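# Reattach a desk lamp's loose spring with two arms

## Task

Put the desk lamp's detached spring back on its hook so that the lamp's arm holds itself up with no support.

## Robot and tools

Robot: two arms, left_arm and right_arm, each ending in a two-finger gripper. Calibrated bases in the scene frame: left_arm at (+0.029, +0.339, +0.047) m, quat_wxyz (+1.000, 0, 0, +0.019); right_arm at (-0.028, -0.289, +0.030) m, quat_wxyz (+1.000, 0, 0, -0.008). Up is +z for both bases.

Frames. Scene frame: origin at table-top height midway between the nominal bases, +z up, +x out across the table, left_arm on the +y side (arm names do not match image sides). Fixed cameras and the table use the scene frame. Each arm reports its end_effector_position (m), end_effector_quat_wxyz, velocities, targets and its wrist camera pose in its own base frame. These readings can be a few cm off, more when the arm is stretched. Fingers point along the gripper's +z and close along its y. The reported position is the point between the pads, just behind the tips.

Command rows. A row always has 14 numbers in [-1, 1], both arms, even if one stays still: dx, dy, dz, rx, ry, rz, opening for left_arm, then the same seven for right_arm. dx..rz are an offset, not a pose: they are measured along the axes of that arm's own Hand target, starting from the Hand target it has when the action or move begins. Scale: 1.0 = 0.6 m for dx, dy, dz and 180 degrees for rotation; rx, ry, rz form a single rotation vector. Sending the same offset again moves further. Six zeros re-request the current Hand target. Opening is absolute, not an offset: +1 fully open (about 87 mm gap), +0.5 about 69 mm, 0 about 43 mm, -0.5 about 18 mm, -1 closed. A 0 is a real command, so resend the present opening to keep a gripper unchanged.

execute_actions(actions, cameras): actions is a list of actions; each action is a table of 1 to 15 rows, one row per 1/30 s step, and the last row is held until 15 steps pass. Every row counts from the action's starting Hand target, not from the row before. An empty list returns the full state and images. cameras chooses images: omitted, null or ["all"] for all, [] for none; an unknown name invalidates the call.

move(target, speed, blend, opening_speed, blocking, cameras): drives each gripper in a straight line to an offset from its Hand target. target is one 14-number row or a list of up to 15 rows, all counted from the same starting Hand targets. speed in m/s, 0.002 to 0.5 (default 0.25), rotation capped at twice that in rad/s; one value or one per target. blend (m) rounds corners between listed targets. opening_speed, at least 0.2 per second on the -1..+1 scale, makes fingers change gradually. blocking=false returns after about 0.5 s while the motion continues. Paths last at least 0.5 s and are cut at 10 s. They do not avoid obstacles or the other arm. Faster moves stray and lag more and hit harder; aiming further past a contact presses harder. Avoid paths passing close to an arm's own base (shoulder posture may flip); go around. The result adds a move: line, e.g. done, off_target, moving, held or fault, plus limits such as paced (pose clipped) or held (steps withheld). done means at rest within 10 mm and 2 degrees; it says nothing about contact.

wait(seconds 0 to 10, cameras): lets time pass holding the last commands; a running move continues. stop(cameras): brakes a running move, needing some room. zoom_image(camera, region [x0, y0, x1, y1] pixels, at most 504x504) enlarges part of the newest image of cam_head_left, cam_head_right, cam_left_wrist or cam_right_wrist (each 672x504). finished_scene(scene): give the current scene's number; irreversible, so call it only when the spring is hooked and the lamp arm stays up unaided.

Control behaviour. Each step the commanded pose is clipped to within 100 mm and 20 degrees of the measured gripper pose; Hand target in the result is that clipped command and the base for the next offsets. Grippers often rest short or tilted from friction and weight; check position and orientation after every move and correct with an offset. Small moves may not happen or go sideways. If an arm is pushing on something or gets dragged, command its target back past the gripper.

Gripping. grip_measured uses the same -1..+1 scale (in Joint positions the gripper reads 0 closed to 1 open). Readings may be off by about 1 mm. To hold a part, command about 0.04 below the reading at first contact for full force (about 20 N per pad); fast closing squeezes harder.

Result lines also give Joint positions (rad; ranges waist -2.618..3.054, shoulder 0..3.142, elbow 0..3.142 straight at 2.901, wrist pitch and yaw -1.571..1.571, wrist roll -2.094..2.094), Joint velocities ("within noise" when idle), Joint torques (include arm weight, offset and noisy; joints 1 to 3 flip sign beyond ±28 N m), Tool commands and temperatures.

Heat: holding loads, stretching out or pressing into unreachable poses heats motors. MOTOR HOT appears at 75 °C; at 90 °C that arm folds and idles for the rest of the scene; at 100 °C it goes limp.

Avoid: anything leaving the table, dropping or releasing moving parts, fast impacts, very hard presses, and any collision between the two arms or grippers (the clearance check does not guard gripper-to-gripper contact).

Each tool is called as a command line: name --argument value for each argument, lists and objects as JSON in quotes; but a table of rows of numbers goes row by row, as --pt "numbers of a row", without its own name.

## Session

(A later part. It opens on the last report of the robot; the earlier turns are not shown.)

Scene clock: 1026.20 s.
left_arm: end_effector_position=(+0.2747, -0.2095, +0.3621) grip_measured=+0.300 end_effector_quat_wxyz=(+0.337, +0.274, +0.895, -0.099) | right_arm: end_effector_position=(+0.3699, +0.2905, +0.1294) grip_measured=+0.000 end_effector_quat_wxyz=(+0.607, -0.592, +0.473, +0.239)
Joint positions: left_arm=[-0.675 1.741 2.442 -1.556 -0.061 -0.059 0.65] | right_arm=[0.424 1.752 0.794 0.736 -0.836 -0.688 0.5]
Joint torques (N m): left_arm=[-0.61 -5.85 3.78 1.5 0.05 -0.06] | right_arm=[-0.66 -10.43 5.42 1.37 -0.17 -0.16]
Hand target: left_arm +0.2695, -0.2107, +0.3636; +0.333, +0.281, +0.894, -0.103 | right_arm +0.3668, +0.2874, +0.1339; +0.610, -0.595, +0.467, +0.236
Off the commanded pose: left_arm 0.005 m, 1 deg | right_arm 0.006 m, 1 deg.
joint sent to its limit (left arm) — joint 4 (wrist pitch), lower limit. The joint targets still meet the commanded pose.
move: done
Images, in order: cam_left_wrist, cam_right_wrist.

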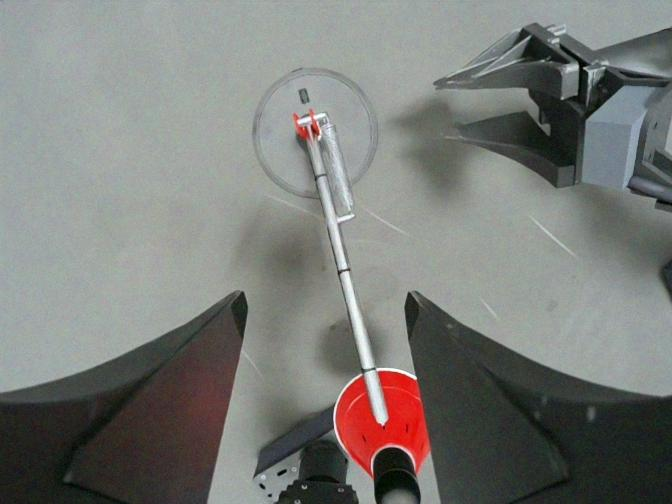

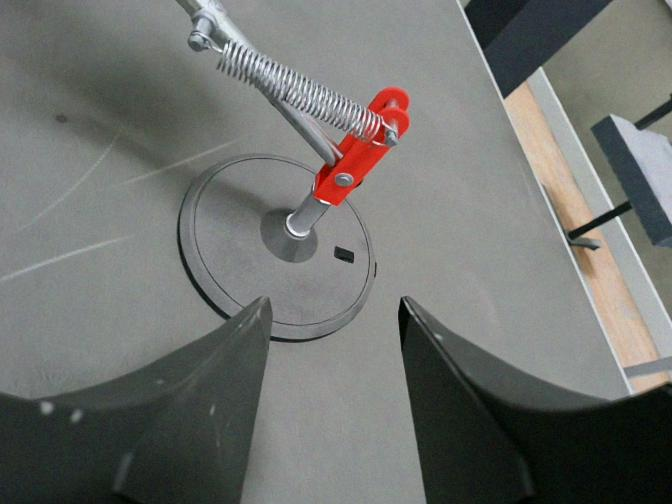

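move --target '[-0.08,0.05,-0.1,0,0,0,0.3,0,0,-0.1,0,0,0,0]'

zoom_image --camera "cam_head_right" --region '[150, 220, 350, 400]'

Scene clock: 1029.53 s.
left_arm: end_effector_position=(+0.2816, -0.1853, +0.4389) grip_measured=+0.300 end_effector_quat_wxyz=(+0.455, +0.260, +0.841, -0.137) | right_arm: end_effector_position=(+0.3528, +0.2333, +0.1404) grip_measured=+0.000 end_effector_quat_wxyz=(+0.609, -0.592, +0.471, +0.238)
Joint positions: left_arm=[-0.577 1.744 2.726 -1.564 0.014 0.016 0.65] | right_arm=[0.27 1.589 0.68 0.642 -0.985 -0.749 0.5]
Joint torques (N m): left_arm=[0.99 -3.75 3.67 1.84 0.09 -0.01] | right_arm=[-0.75 -8.55 5.67 1.28 -0.2 -0.14]
Hand target: left_arm +0.2843, -0.1846, +0.4405; +0.333, +0.280, +0.894, -0.103 | right_arm +0.3495, +0.2306, +0.1427; +0.610, -0.595, +0.467, +0.236
Off the commanded pose: left_arm 0.003 m, 16 deg | right_arm 0.005 m, 1 deg.
joint read past its limit (left arm) — joint 4 (wrist pitch), lower limit.
joint sent to its limit (left arm) — joint 4 (wrist pitch), lower limit. The joint targets are off in orientation, not in position.
move: off_target (left_arm)

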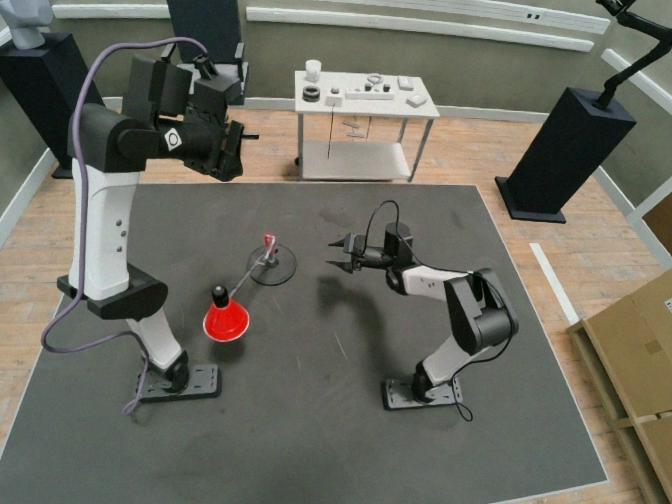

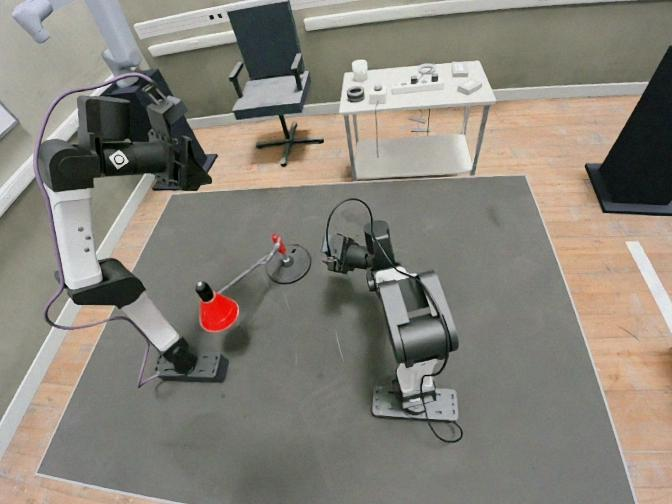

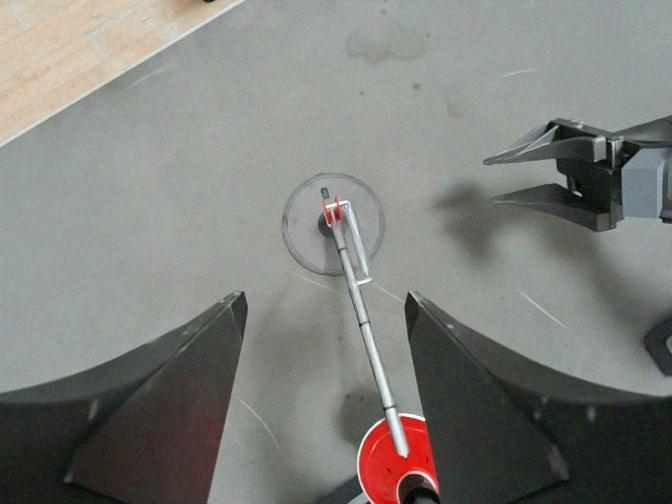

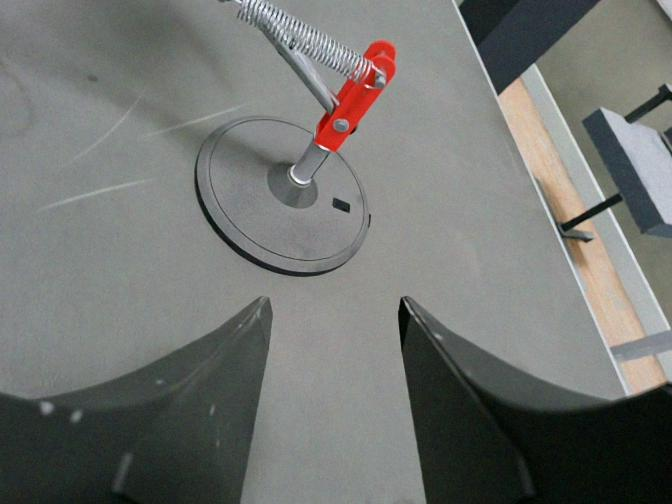

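Scaled by 2.520 from the camera's 672x504 image, which has a finer 960x720 frame.

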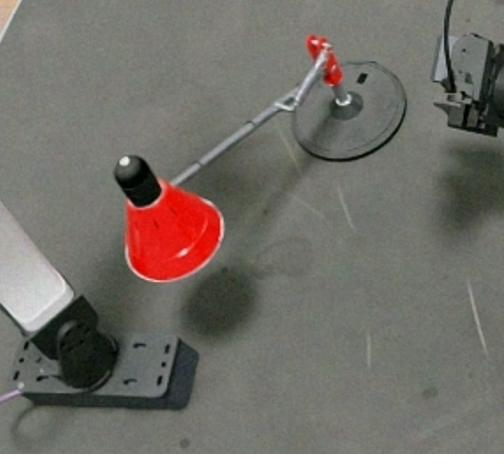

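Lamp stands by itself, free of the arms.

finished_scene --scene 1

The scene is finished: the task was done.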